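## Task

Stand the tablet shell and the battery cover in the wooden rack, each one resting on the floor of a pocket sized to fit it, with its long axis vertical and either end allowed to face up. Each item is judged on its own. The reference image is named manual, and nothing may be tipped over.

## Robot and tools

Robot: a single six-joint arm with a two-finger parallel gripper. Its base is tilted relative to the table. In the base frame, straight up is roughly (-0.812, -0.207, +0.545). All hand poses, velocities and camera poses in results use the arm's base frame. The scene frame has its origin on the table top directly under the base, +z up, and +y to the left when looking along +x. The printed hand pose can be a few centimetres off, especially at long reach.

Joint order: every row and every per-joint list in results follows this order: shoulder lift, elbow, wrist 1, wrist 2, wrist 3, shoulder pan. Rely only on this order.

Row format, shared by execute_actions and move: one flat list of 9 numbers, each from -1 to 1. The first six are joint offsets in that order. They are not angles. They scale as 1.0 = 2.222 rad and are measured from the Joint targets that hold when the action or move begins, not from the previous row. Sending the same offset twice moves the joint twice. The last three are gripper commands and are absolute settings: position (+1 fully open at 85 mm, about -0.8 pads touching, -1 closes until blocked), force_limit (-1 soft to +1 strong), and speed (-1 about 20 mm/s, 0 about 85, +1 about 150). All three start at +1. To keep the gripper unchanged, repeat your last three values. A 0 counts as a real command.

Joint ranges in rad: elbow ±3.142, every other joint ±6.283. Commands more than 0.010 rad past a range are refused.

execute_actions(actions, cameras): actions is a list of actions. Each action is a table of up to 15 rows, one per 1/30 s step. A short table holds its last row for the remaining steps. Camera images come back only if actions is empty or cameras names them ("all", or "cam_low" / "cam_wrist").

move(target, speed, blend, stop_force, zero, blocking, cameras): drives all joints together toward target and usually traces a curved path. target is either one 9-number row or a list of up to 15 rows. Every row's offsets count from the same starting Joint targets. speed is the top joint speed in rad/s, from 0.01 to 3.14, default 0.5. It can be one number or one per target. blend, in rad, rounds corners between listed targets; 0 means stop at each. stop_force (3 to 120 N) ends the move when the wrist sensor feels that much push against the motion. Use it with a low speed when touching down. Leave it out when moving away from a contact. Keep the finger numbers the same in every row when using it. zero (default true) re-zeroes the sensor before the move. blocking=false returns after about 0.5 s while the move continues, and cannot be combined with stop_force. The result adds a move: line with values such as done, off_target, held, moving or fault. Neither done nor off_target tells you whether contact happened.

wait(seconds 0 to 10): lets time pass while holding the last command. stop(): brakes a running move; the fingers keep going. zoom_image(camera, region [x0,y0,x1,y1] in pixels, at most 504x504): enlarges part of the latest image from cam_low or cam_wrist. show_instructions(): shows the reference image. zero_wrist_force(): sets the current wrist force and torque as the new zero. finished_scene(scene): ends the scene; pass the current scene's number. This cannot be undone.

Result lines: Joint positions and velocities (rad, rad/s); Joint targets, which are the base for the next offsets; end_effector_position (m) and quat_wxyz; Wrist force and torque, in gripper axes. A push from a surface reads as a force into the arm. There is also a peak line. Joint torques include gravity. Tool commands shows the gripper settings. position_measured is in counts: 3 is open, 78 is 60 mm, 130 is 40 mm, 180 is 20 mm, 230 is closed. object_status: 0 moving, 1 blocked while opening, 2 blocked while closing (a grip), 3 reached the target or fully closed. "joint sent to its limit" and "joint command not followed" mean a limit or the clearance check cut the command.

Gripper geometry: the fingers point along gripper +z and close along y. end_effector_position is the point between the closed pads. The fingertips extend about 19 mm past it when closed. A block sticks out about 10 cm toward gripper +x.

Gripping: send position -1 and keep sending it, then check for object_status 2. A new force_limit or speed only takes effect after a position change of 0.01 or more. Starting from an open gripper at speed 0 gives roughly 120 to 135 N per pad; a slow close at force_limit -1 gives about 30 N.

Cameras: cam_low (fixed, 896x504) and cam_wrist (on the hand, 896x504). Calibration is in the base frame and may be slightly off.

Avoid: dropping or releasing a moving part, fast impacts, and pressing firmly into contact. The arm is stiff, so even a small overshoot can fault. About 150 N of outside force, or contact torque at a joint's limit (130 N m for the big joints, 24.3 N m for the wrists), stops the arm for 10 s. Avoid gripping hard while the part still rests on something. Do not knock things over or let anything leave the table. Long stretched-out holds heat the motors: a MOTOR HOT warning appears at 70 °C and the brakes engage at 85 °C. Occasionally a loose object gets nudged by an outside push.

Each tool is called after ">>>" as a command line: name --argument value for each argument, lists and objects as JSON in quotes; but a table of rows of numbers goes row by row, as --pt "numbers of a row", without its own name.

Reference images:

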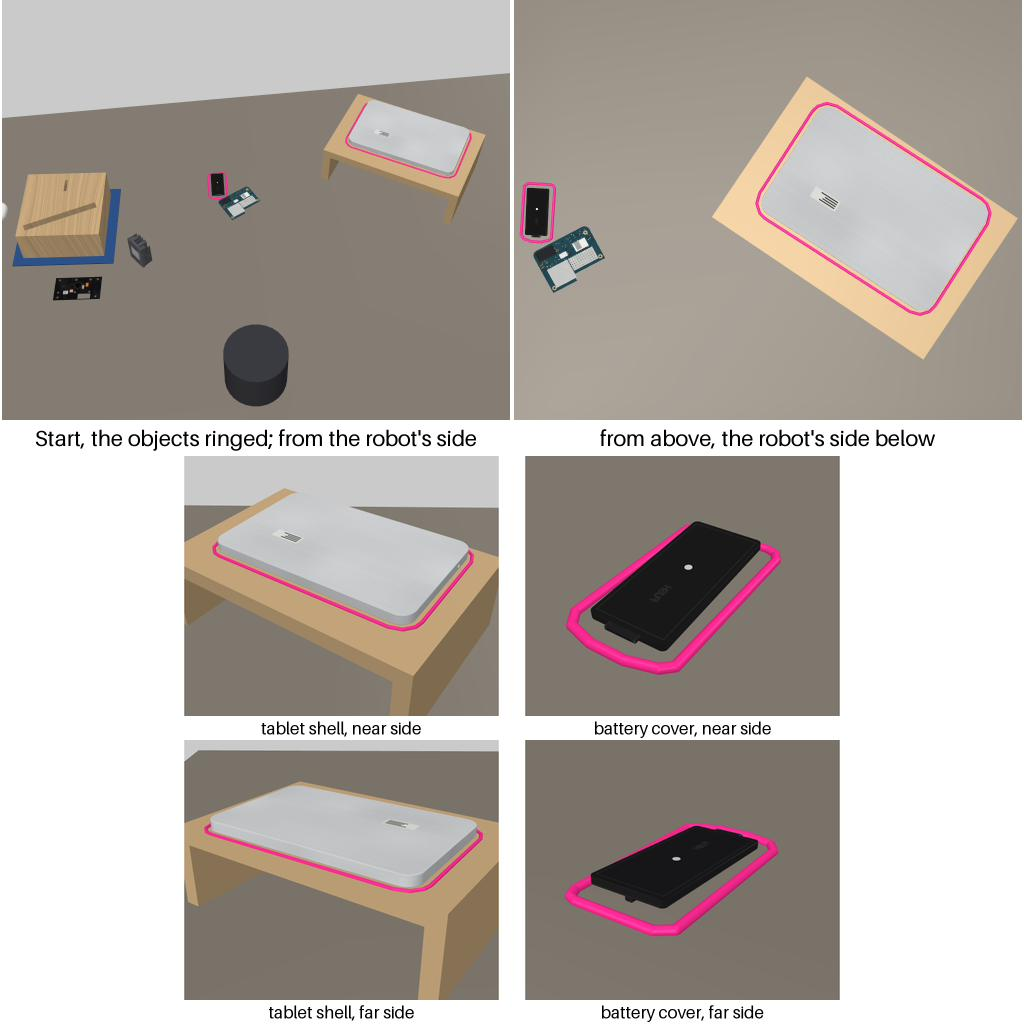

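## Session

>>> execute_actions --actions '[]'

>>> show_instructions

Scene clock: 0.00 s.
end_effector_position=(+0.3498, +0.1692, +0.2042) position_measured=3 object_status=3 end_effector_quat_wxyz=(-0.324, -0.101, +0.928, -0.155)
Joint names: [shoulder lift, elbow, wrist 1, wrist 2, wrist 3, shoulder pan]
Joint positions: [-1.347 1.65 -1.163 -1.779 0.104 0.242]
Joint velocities: within noise
Joint torques (N m): no reading
Motor temperatures (°C): [35 30 36 46 37 37]
Wrist force (N): no reading
Wrist torque (N m): no reading
Wrist force, peak (N): no reading
Joint targets: [-1.347 1.650 -1.163 -1.779 0.104 0.242]
Tool commands: gripper/position=+1.0 gripper/force_limit=+1.0 gripper/speed=+1.0
camera_calibration:
cam_wrist: T_world_to_cam=[[-0.273604, 0.937285, -0.215958, -0.00933376], [0.925028, 0.19489, -0.326098, -0.277527], [-0.263559, -0.288989, -0.920338, 0.459738], [0, 0, 0, 1]] pos_world=[0.375335, 0.195695, 0.330598]

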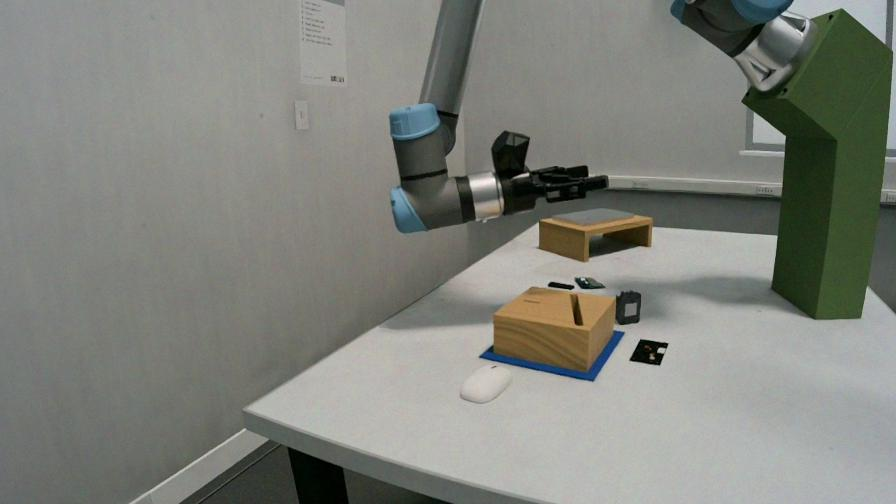

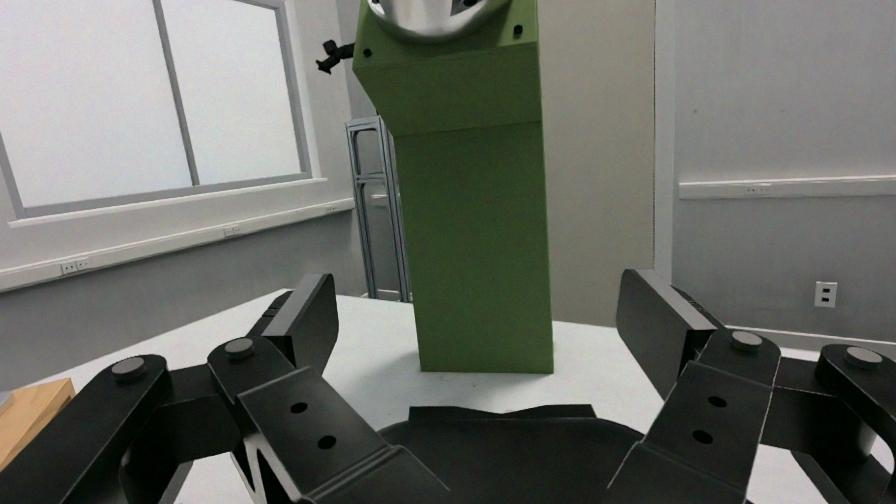

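Reference images for this scene: manual.

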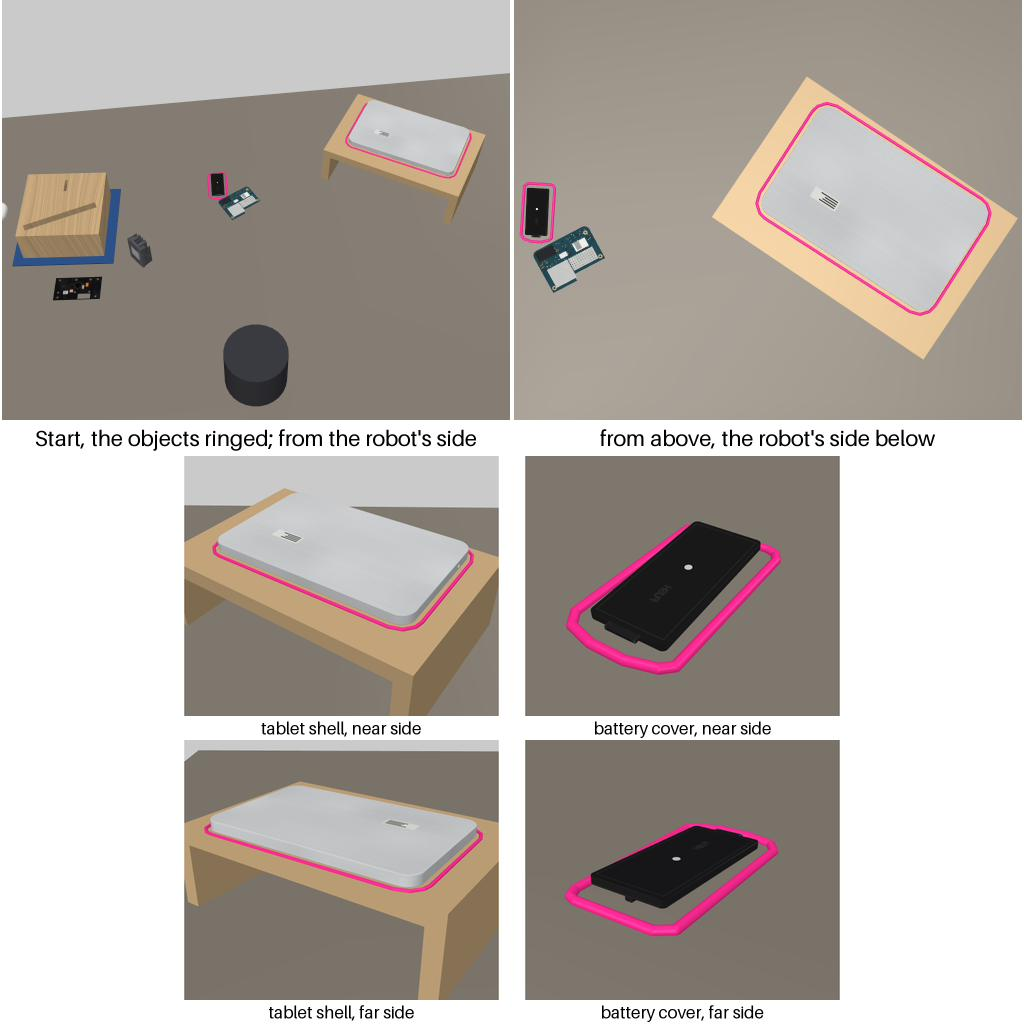

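>>> zoom_image --camera "cam_low" --region '[520, 190, 680, 300]'

>>> zoom_image --camera "cam_low" --region '[450, 260, 690, 420]'

Scaled by 3.150.

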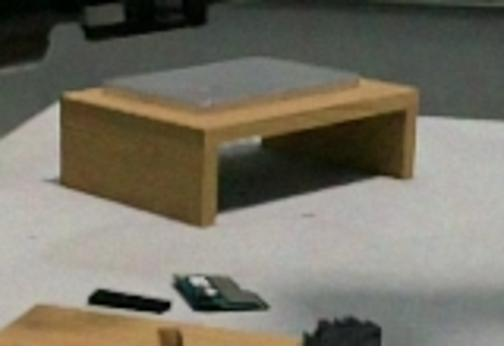

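Scaled by 2.100.

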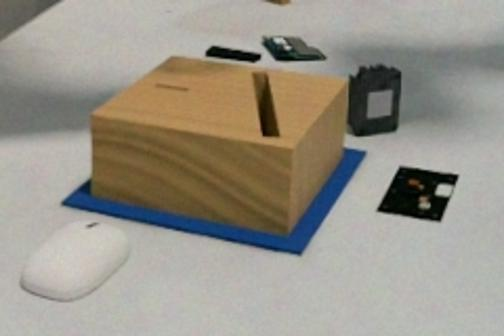

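>>> move --target '[0, 0, 0, 0.8906, 0, 0, 1, 1, 1]' --speed 1.2

>>> move --target '[-0.284, 0.2178, 0.7223, 0.505, 0.0261, -0.1305, 1, 1, 1]' --speed 1.0 --cameras '["all"]'

Scene clock: 26.83 s.
end_effector_position=(+0.4682, +0.5125, +0.4335) position_measured=3 object_status=3 end_effector_quat_wxyz=(-0.342, +0.228, +0.611, +0.677)
Joint names: [shoulder lift, elbow, wrist 1, wrist 2, wrist 3, shoulder pan]
Joint positions: [-1.347 1.65 -1.163 0.2 0.104 0.242]
Joint torques (N m): [-49.51 -6.39 -0.18 1.25 0.11 14.26]
Wrist force (N): [-0.1 0.1 0.1]
Wrist torque (N m): [-0.10 0.03 0.01]
Wrist force, peak (N): [-0.3 1.5 0.1]
Joint targets: [-1.347 1.650 -1.163 0.200 0.104 0.242]
move: done

Scene clock: 29.03 s.
end_effector_position=(+0.3780, +0.1787, +0.2693) position_measured=3 object_status=3 end_effector_quat_wxyz=(-0.136, +0.878, -0.034, +0.457)
Joint names: [shoulder lift, elbow, wrist 1, wrist 2, wrist 3, shoulder pan]
Joint positions: [-1.978 2.134 0.441 1.322 0.162 -0.048]
Joint torques (N m): [-23.04 -12.24 4.02 0.65 -1.05 22.05]
Wrist force (N): [-0.8 2.0 -0.1]
Wrist torque (N m): [-0.02 0.44 0.15]
Wrist force, peak (N): [-2.5 3.3 -1.2]
Joint targets: [-1.978 2.134 0.442 1.322 0.162 -0.048]
move: done
camera_calibration:
cam_wrist: T_world_to_cam=[[0.0483474, -0.96258, -0.26665, 0.23495], [-0.830649, 0.109508, -0.545921, 0.453883], [0.554693, 0.247887, -0.794272, 0.0907015], [0, 0, 0, 1]] pos_world=[0.315347, 0.15397, 0.382476]

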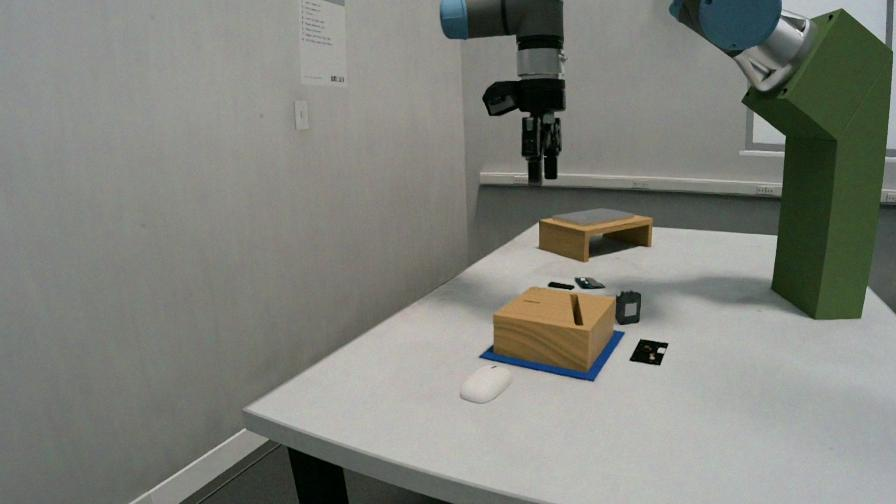

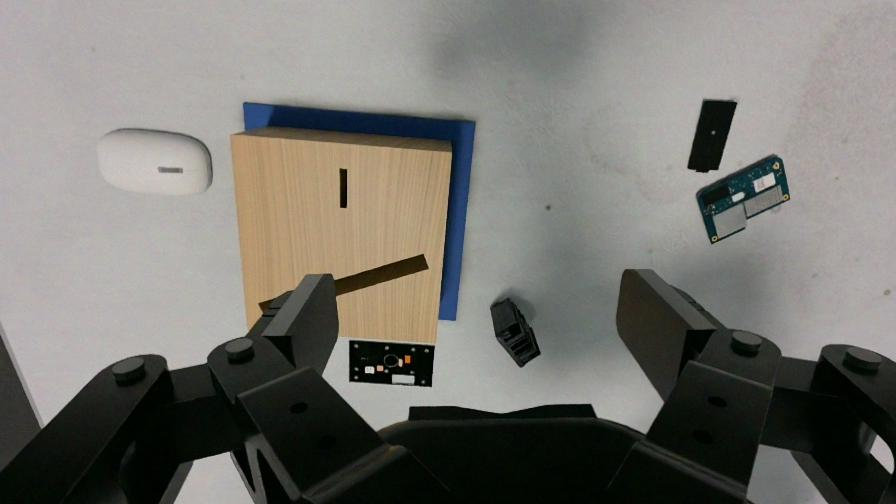

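>>> zoom_image --camera "cam_wrist" --region '[220, 90, 490, 360]'

>>> zoom_image --camera "cam_wrist" --region '[660, 80, 820, 260]'

>>> zoom_image --camera "cam_wrist" --region '[310, 150, 380, 220]'

Scaled by 1.867.

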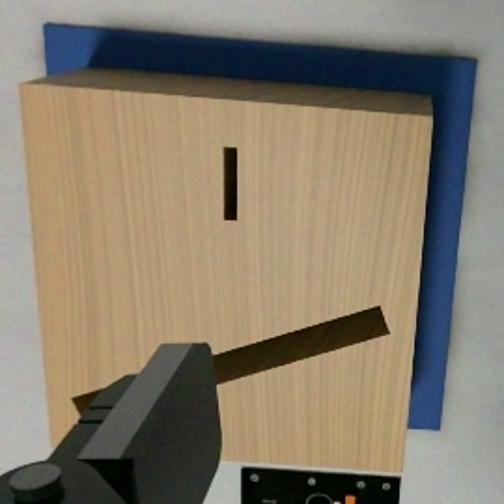

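Scaled by 2.800.

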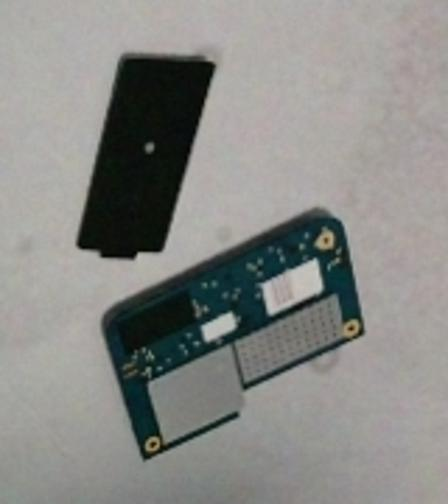

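Scaled by 7.200.

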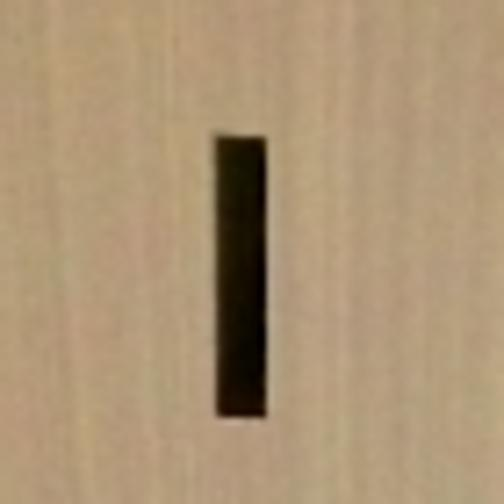

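>>> move --target '[0.3551, -0.1071, 0.2723, -0.3303, -0.7309, -0.6269, 1, 1, 1]' --speed 1.0 --cameras '["all"]'

>>> zoom_image --camera "cam_wrist" --region '[250, 40, 740, 340]'

Scene clock: 39.70 s.
end_effector_position=(+0.3874, -0.2846, +0.1800) position_measured=3 object_status=3 end_effector_quat_wxyz=(-0.136, +0.879, -0.033, +0.457)
Joint names: [shoulder lift, elbow, wrist 1, wrist 2, wrist 3, shoulder pan]
Joint positions: [-1.189 1.896 1.047 0.589 -1.462 -1.44]
Joint torques (N m): [-15.76 0.15 -0.12 0.6 -1.26 -38.89]
Wrist force (N): [-1.0 2.1 -0.3]
Wrist torque (N m): [-0.02 0.44 0.15]
Wrist force, peak (N): [-1.8 4.4 -1.7]
Joint targets: [-1.189 1.896 1.047 0.588 -1.462 -1.441]
move: done
camera_calibration:
cam_wrist: T_world_to_cam=[[0.0492263, -0.962638, -0.266279, -0.235706], [-0.831256, 0.108312, -0.545236, 0.463467], [0.553706, 0.248186, -0.794867, 0.129887], [0, 0, 0, 1]] pos_world=[0.324943, -0.309334, 0.293178]

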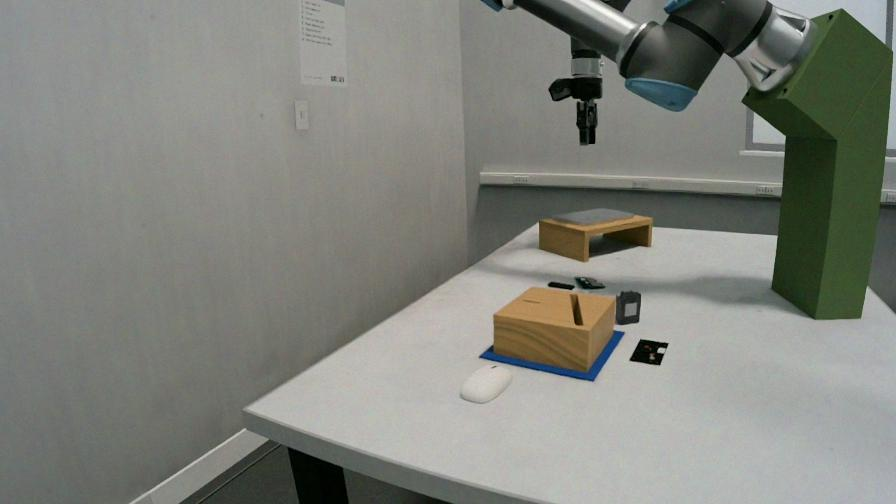

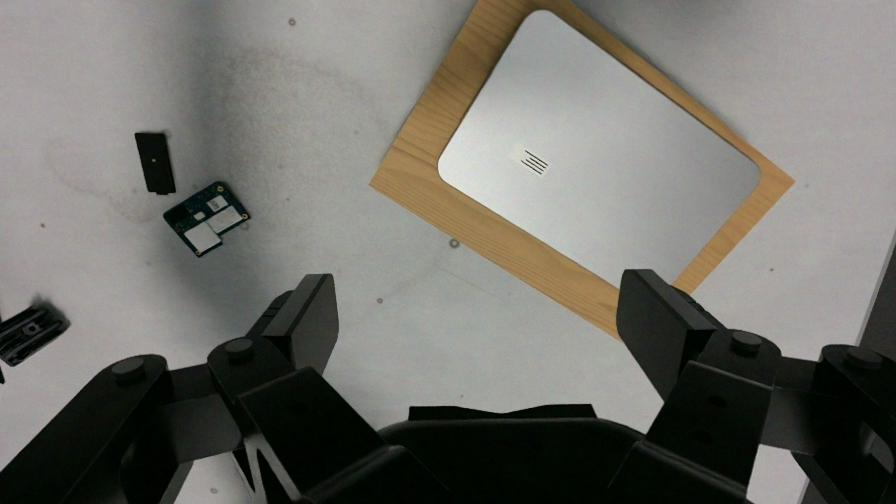

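Scaled by 1.029.

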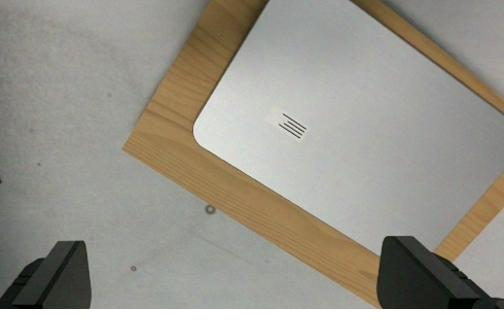

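>>> move --target '[-0.1028, 0.0082, -0.2563, 0.1619, 0.5390, 0.3931, -0.086, -0.5, 0]' --speed 1.0 --cameras '["all"]'

>>> zoom_image --camera "cam_wrist" --region '[320, 150, 600, 430]'

Scene clock: 66.17 s.
end_effector_position=(+0.5270, +0.0000, +0.1669) position_measured=139 object_status=3 end_effector_quat_wxyz=(-0.155, +0.913, -0.048, +0.374)
Joint names: [shoulder lift, elbow, wrist 1, wrist 2, wrist 3, shoulder pan]
Joint positions: [-1.417 1.914 0.477 0.948 -0.265 -0.567]
Joint torques (N m): [-20.31 -1.59 3.16 -1.66 1.35 0.12]
Wrist force (N): [-1.3 2.0 0.0]
Wrist torque (N m): [-0.01 0.54 0.38]
Wrist force, peak (N): [-1.5 3.4 -1.4]
Joint targets: [-1.417 1.914 0.477 0.948 -0.265 -0.567]
move: done
camera_calibration:
cam_wrist: T_world_to_cam=[[0.0128458, -0.949817, -0.312542, 0.054777], [-0.916531, 0.113777, -0.38344, 0.559524], [0.399758, 0.29138, -0.869075, 0.0650205], [0, 0, 0, 1]] pos_world=[0.486125, -0.0305785, 0.288172]

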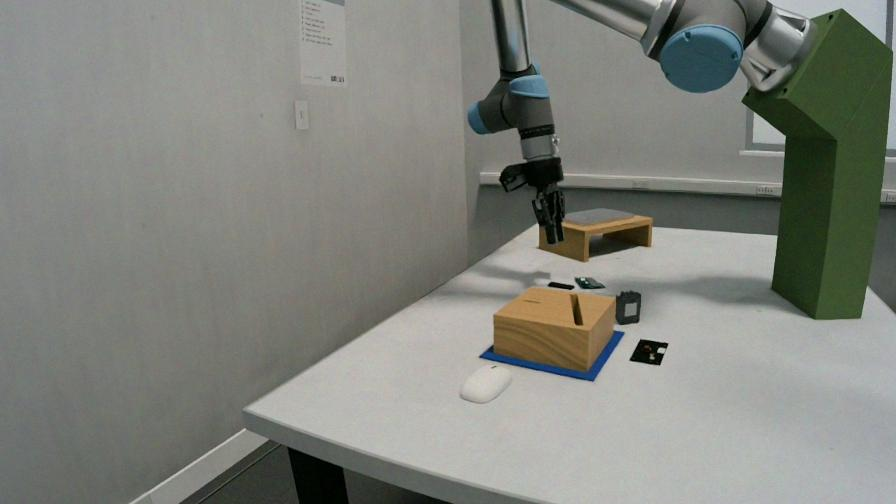

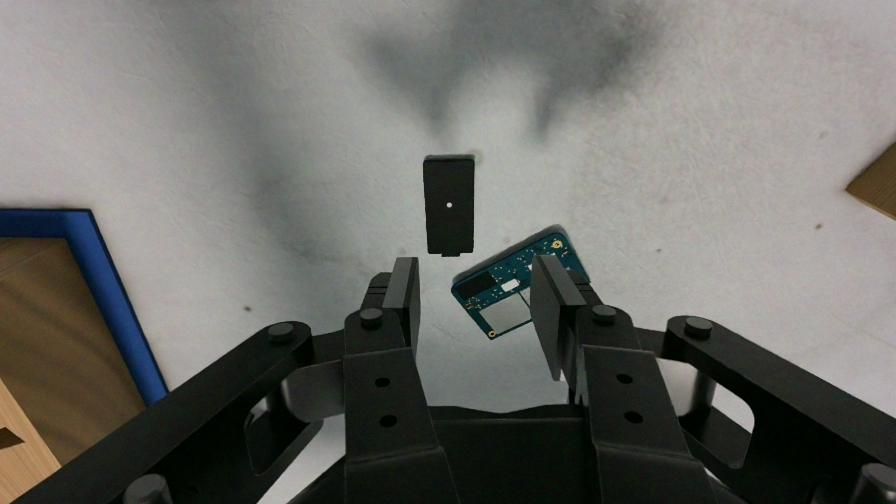

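Scaled by 1.800.

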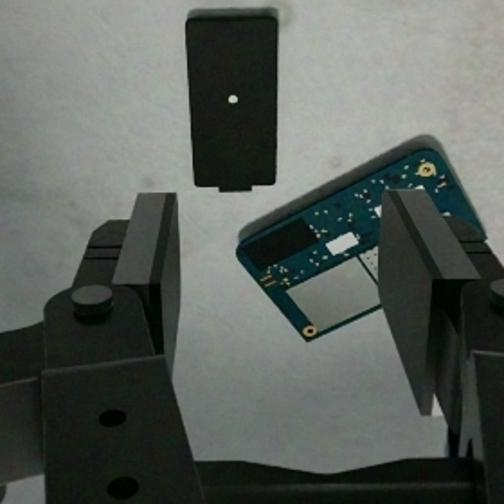

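>>> move --target '[0.0719, -0.0428, -0.0613, 0.0357, 0.0582, 0.0603, -0.086, -0.5, 0]' --speed 0.3 --cameras '["cam_wrist"]'

>>> zoom_image --camera "cam_wrist" --region '[350, 110, 600, 360]'

Scene clock: 73.20 s.
end_effector_position=(+0.5846, +0.0229, +0.1236) position_measured=139 object_status=3 end_effector_quat_wxyz=(-0.155, +0.913, -0.048, +0.374)
Joint names: [shoulder lift, elbow, wrist 1, wrist 2, wrist 3, shoulder pan]
Joint positions: [-1.258 1.819 0.341 1.027 -0.135 -0.433]
Joint torques (N m): [-36.65 6.24 3.42 -1.85 -0.57 -9.69]
Wrist force (N): [-1.3 2.2 0.0]
Wrist torque (N m): [0.04 0.55 0.38]
Wrist force, peak (N): [-1.4 2.0 -1.5]
Joint targets: [-1.258 1.819 0.341 1.028 -0.135 -0.433]
move: done
camera_calibration:
cam_wrist: T_world_to_cam=[[0.0130783, -0.949847, -0.312442, 0.0621355], [-0.916489, 0.113563, -0.383602, 0.59307], [0.399845, 0.291367, -0.869039, -0.00223902], [0, 0, 0, 1]] pos_world=[0.543625, -0.00767925, 0.244971]
Images, in order (width x height): cam_wrist 896x504.

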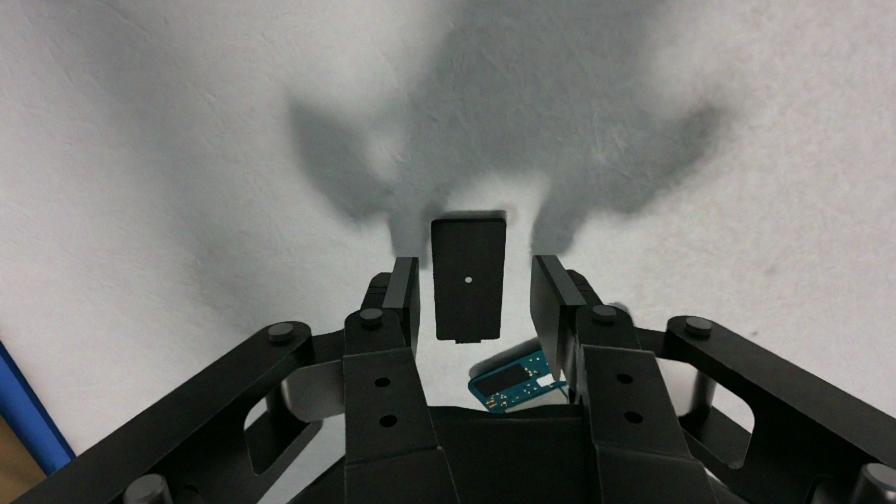

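Scaled by 2.016.

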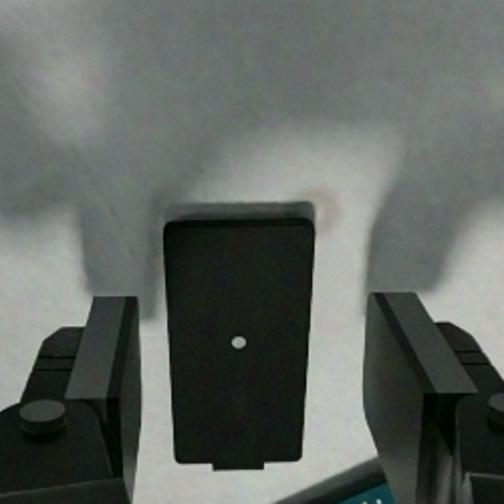

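>>> move --target '[0.02697,-0.02085,-0.01314,0.00965,0.0139,0.01538,-0.086,-0.5,0]' --speed 0.03 --stop_force 4 --cameras '["cam_wrist"]'

Scene clock: 80.30 s.
end_effector_position=(+0.5953, +0.0254, +0.1165) position_measured=139 object_status=3 end_effector_quat_wxyz=(-0.155, +0.913, -0.048, +0.374)
Joint names: [shoulder lift, elbow, wrist 1, wrist 2, wrist 3, shoulder pan]
Joint positions: [-1.228 1.796 0.326 1.038 -0.12 -0.416]
Joint torques (N m): [-46.63 7.55 3.32 -1.7 -1.91 -17.84]
Wrist force (N): [-3.7 1.0 -6.7]
Wrist torque (N m): [0.00 0.63 0.24]
Wrist force, peak (N): [-5.2 2.4 -48.7]
Joint targets: [-1.228 1.796 0.326 1.038 -0.120 -0.416]
move: contact; the shoulder lift is farthest, 0.030 rad from its target
camera_calibration:
cam_wrist: T_world_to_cam=[[0.0129219, -0.949837, -0.312478, 0.0622464], [-0.916581, 0.113648, -0.383358, 0.599954], [0.39964, 0.291365, -0.869134, -0.013319], [0, 0, 0, 1]] pos_world=[0.554425, -0.00517894, 0.237872]
Images, in order (width x height): cam_wrist 896x504.

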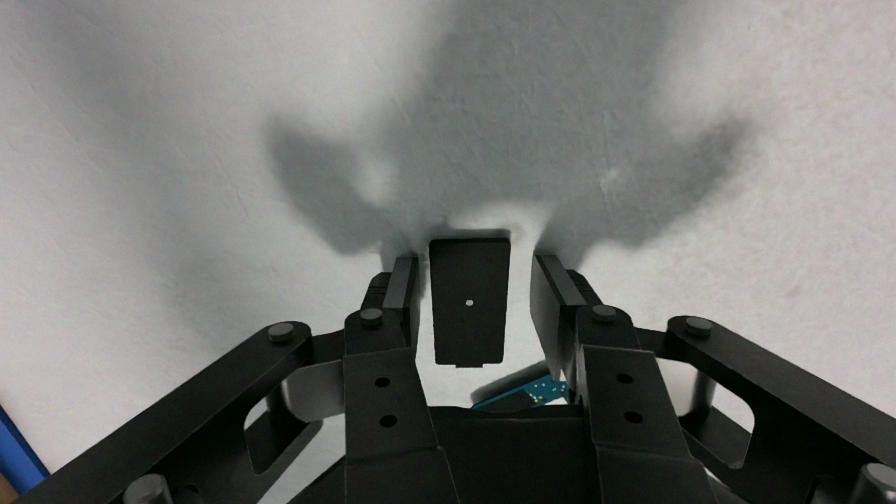

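>>> move --pt "-0.0020 0.0016 0.0010 -0.0007 -0.0010 -0.0012 -0.086 -0.5 0" --pt "-0.0009 -0.0112 0.0115 0.0009 0.0012 0.0013 -0.086 -0.5 0" --speed 0.03 --cameras '["cam_wrist"]'

Scene clock: 87.70 s.
end_effector_position=(+0.5999, +0.0246, +0.1257) position_measured=139 object_status=3 end_effector_quat_wxyz=(-0.155, +0.913, -0.048, +0.374)
Joint names: [shoulder lift, elbow, wrist 1, wrist 2, wrist 3, shoulder pan]
Joint positions: [-1.23 1.771 0.352 1.04 -0.117 -0.413]
Joint torques (N m): [-26.52 8.07 2.08 1.65 1.4 -0.32]
Wrist force (N): [-1.3 2.0 -0.1]
Wrist torque (N m): [-0.01 0.55 0.20]
Wrist force, peak (N): [-3.6 1.2 -6.7]
Joint targets: [-1.230 1.771 0.352 1.040 -0.117 -0.413]
move: done
camera_calibration:
cam_wrist: T_world_to_cam=[[0.0127594, -0.949881, -0.31235, 0.0643613], [-0.916574, 0.113744, -0.383347, 0.607782], [0.399662, 0.291183, -0.869185, -0.00692954], [0, 0, 0, 1]] pos_world=[0.559025, -0.00597832, 0.247072]
Images, in order (width x height): cam_wrist 896x504.

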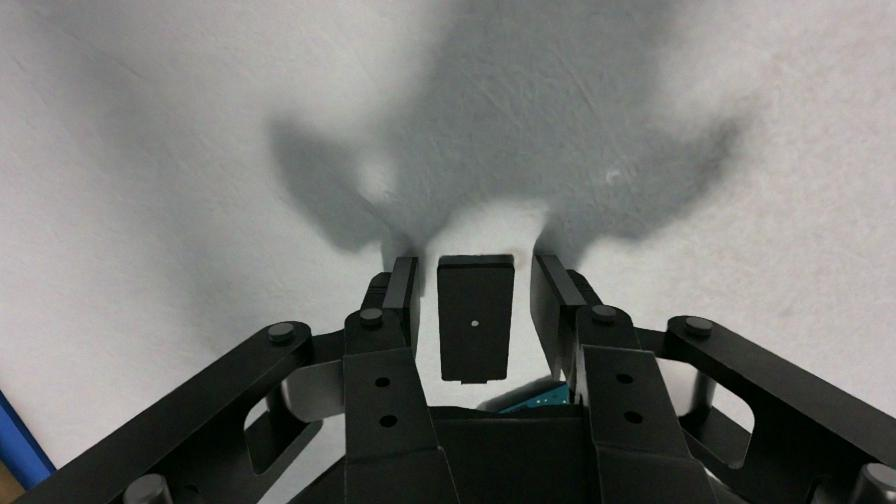

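>>> move --target '[0.0041,-0.0032,-0.0020,0.0015,0.0021,0.0023,-0.086,-0.5,0]' --speed 0.01 --stop_force 3

>>> zoom_image --camera "cam_wrist" --region '[350, 220, 620, 420]'

Scene clock: 89.90 s.
end_effector_position=(+0.6011, +0.0248, +0.1249) position_measured=139 object_status=3 end_effector_quat_wxyz=(-0.155, +0.913, -0.048, +0.374)
Joint names: [shoulder lift, elbow, wrist 1, wrist 2, wrist 3, shoulder pan]
Joint positions: [-1.226 1.769 0.35 1.041 -0.116 -0.411]
Joint torques (N m): [-48.07 6.89 3.48 -1.93 -1.16 -17.46]
Wrist force (N): [-3.0 1.4 -6.1]
Wrist torque (N m): [0.01 0.60 0.19]
Wrist force, peak (N): [-4.1 2.4 -15.9]
Joint targets: [-1.226 1.769 0.350 1.041 -0.116 -0.411]
move: contact

Scaled by 1.867.
This view is cut from an older image: the scene may have changed since it was taken.

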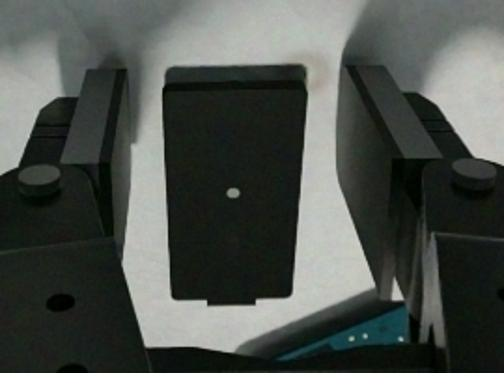

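>>> move --pt "-0.0018 0.0014 0.0009 -0.0006 -0.0009 -0.0011 -0.086 -0.5 0" --pt "-0.0018 0.0014 0.0009 -0.0006 -0.0009 -0.0011 -1 -0.5 -1" --speed 0.02 --cameras '["cam_wrist"]'

Scene clock: 92.70 s.
end_effector_position=(+0.5996, +0.0243, +0.1258) position_measured=171 object_status=0 end_effector_quat_wxyz=(-0.155, +0.913, -0.048, +0.374)
Joint names: [shoulder lift, elbow, wrist 1, wrist 2, wrist 3, shoulder pan]
Joint positions: [-1.23 1.772 0.352 1.04 -0.118 -0.414]
Joint torques (N m): [-26.17 -8.12 1.47 0 1.11 -3.06]
Wrist force (N): [-0.2 2.2 -5.1]
Wrist torque (N m): [0.02 0.54 0.38]
Wrist force, peak (N): [-3.2 1.3 -6.1]
Joint targets: [-1.230 1.772 0.352 1.040 -0.118 -0.414]
move: done
camera_calibration:
cam_wrist: T_world_to_cam=[[0.0123893, -0.949879, -0.312373, 0.0644204], [-0.916591, 0.114066, -0.38321, 0.607547], [0.399634, 0.291066, -0.869237, -0.00663702], [0, 0, 0, 1]] pos_world=[0.558726, -0.006177, 0.247172]
Images, in order (width x height): cam_wrist 896x504.

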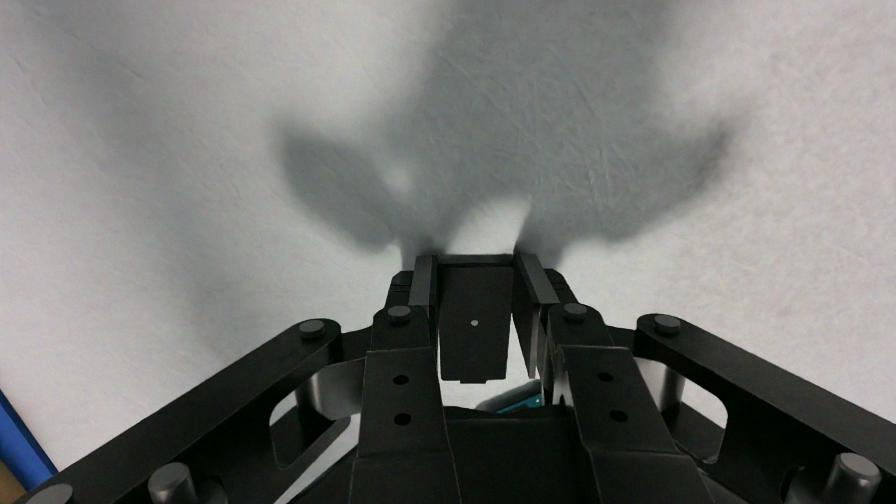

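>>> move --target '[-0.0204,0.0158,0.0100,-0.0074,-0.0106,-0.0116,-1,-0.5,-1]' --speed 0.05 --cameras '["cam_wrist"]'

Scene clock: 94.40 s.
end_effector_position=(+0.5829, +0.0208, +0.1363) position_measured=171 object_status=2 end_effector_quat_wxyz=(-0.155, +0.913, -0.048, +0.374)
Joint names: [shoulder lift, elbow, wrist 1, wrist 2, wrist 3, shoulder pan]
Joint positions: [-1.276 1.807 0.375 1.024 -0.141 -0.44]
Joint torques (N m): [-23.53 -8.61 1.97 -0.12 0.92 1.02]
Wrist force (N): [-1.1 2.2 -0.3]
Wrist torque (N m): [0.03 0.52 0.38]
Wrist force, peak (N): [-0.3 2.3 -5.3]
Joint targets: [-1.276 1.807 0.374 1.024 -0.141 -0.440]
move: done
camera_calibration:
cam_wrist: T_world_to_cam=[[0.0127592, -0.949806, -0.312578, 0.0643394], [-0.916533, 0.113866, -0.383409, 0.596691], [0.399756, 0.29138, -0.869076, 0.0101074], [0, 0, 0, 1]] pos_world=[0.542026, -0.00977819, 0.257672]
Images, in order (width x height): cam_wrist 896x504.

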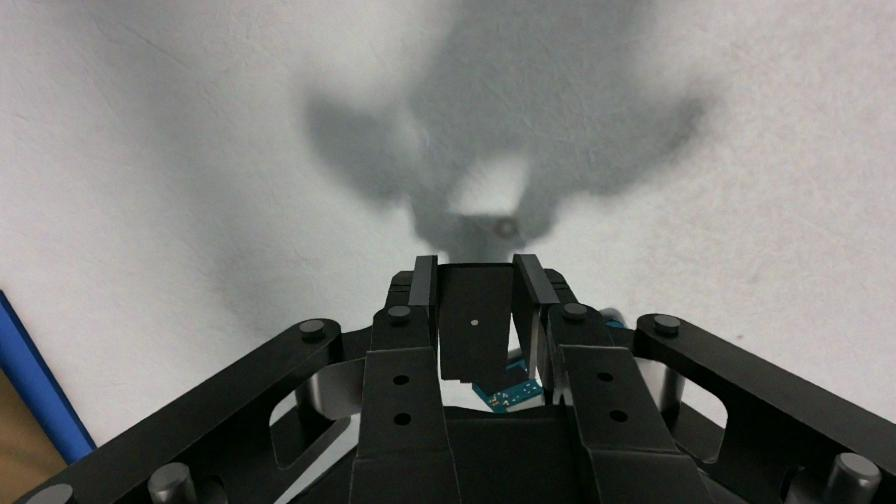

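>>> move --pt "-0.1571 0.1422 0.1076 -0.0792 -0.1540 -0.1460 -1 -0.5 -1" --pt "-0.0400 0.1569 -0.2220 -0.6383 -0.6308 -0.0036 -1 -0.5 -1" --pt "0.1402 0.0196 -0.1059 -0.5889 -0.7988 0.0705 -1 -0.5 -1" --speed '[0.5,0.8,0.4]' --blend '[0.1,0.1,0]' --cameras '["all"]'

Scene clock: 105.37 s.
end_effector_position=(+0.4590, +0.2622, +0.2179) position_measured=171 object_status=2 end_effector_quat_wxyz=(-0.206, +0.238, +0.568, +0.760)
Joint names: [shoulder lift, elbow, wrist 1, wrist 2, wrist 3, shoulder pan]
Joint positions: [-0.964 1.85 0.139 -0.285 -1.916 -0.283]
Joint torques (N m): [-29.9 6.57 0.83 -4.41 -0.32 -12.94]
Wrist force (N): [-0.1 0.9 -0.1]
Wrist torque (N m): [0.06 0.05 -0.12]
Wrist force, peak (N): [-2.3 2.5 -1.3]
Joint targets: [-0.964 1.850 0.139 -0.285 -1.916 -0.283]
move: done
camera_calibration:
cam_wrist: T_world_to_cam=[[0.587486, -0.28309, 0.758103, -0.351167], [0.69734, -0.298212, -0.651756, -0.087294], [0.410581, 0.911554, 0.0222149, -0.301645], [0, 0, 0, 1]] pos_world=[0.391029, 0.149522, 0.216027]

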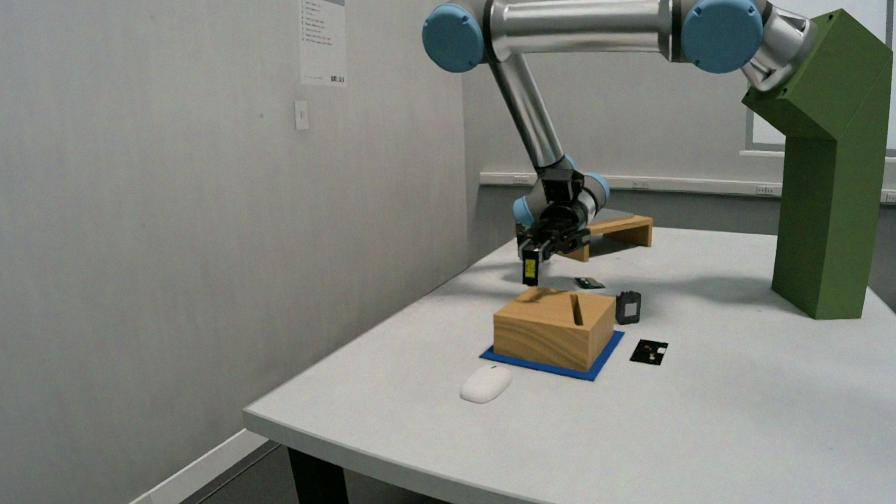

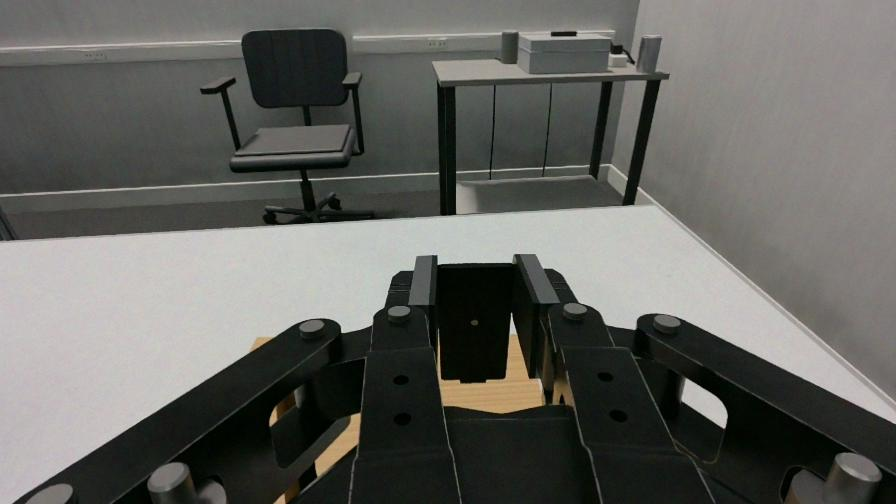

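>>> zoom_image --camera "cam_low" --region '[460, 200, 680, 420]'

>>> zoom_image --camera "cam_wrist" --region '[360, 230, 620, 430]'

Scaled by 2.291.

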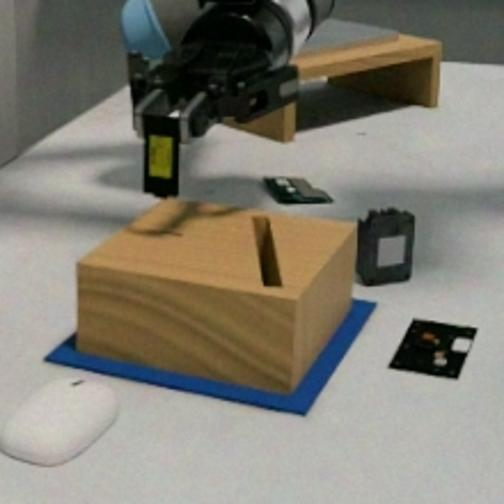

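Scaled by 1.938.

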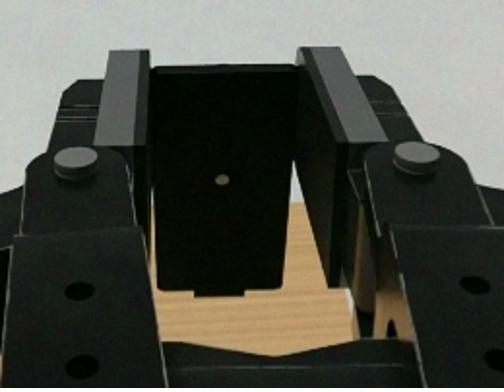

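>>> zoom_image --camera "cam_low" --region '[490, 255, 590, 335]'

Scaled by 5.040.

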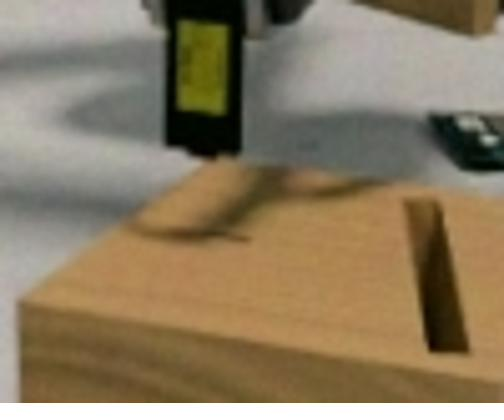

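>>> zoom_image --camera "cam_low" --region '[512, 275, 552, 310]'

Scaled by 12.600.

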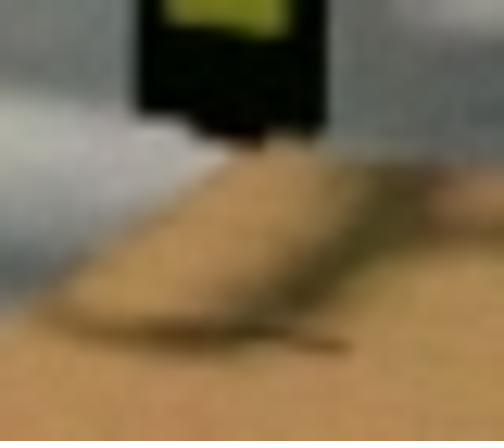

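>>> move --target '[0.02532,-0.0222,0.02189,0.00389,-0.02598,0.00808,-1,-0.5,-1]' --speed 0.05 --stop_force 4 --cameras '["all"]'

>>> zoom_image --camera "cam_wrist" --region '[400, 330, 560, 430]'

>>> zoom_image --camera "cam_low" --region '[502, 275, 562, 315]'

Scene clock: 115.17 s.
end_effector_position=(+0.4727, +0.2660, +0.2069) position_measured=171 object_status=2 end_effector_quat_wxyz=(-0.206, +0.238, +0.568, +0.760)
Joint names: [shoulder lift, elbow, wrist 1, wrist 2, wrist 3, shoulder pan]
Joint positions: [-0.908 1.801 0.188 -0.276 -1.974 -0.265]
Joint torques (N m): [-45.34 15.23 -0.48 -4.28 1.92 -14.5]
Wrist force (N): [0.0 0.7 0.0]
Wrist torque (N m): [0.06 0.01 0.02]
Wrist force, peak (N): [-0.4 1.0 0.0]
Joint targets: [-0.908 1.801 0.188 -0.276 -1.974 -0.265]
move: done
camera_calibration:
cam_wrist: T_world_to_cam=[[0.587277, -0.283553, 0.758092, -0.349566], [0.697349, -0.298192, -0.651756, -0.102955], [0.410864, 0.911416, 0.0226143, -0.310664], [0, 0, 0, 1]] pos_world=[0.404729, 0.153323, 0.204927]

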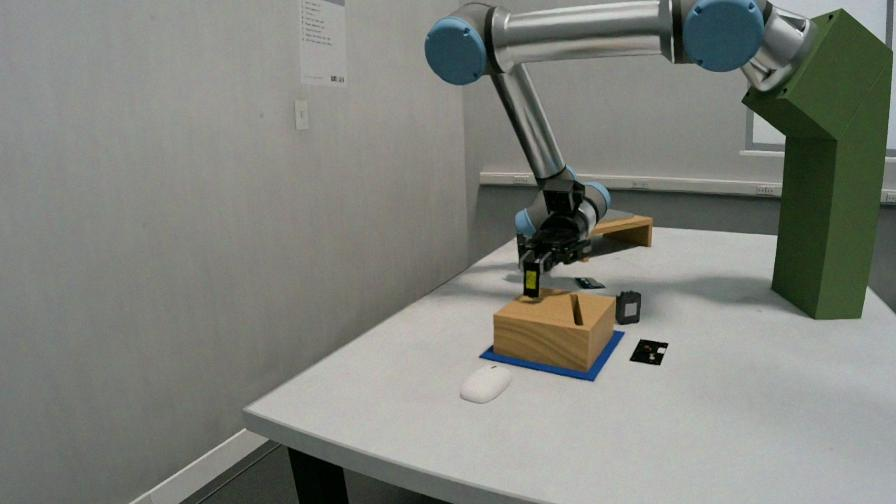

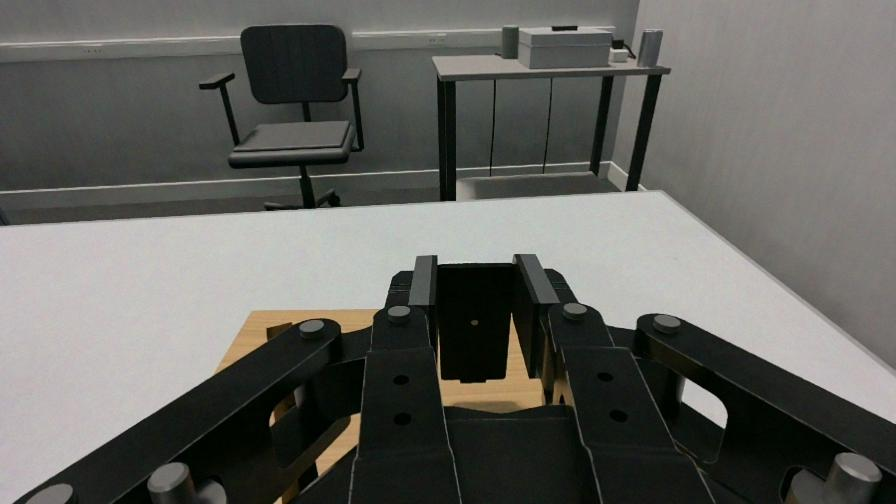

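Scaled by 3.150.

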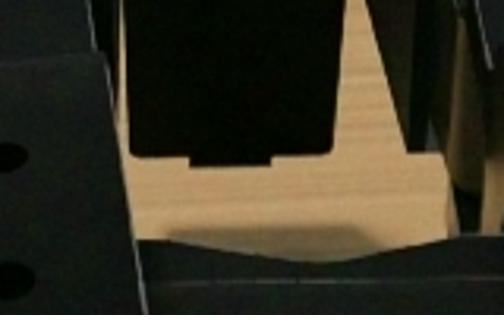

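Scaled by 8.400.

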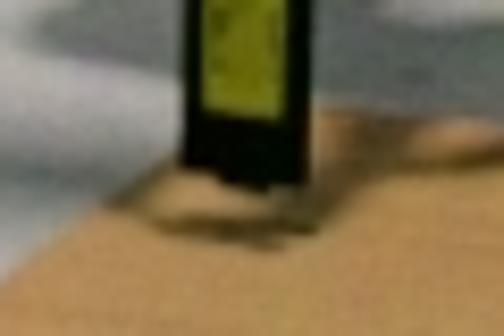

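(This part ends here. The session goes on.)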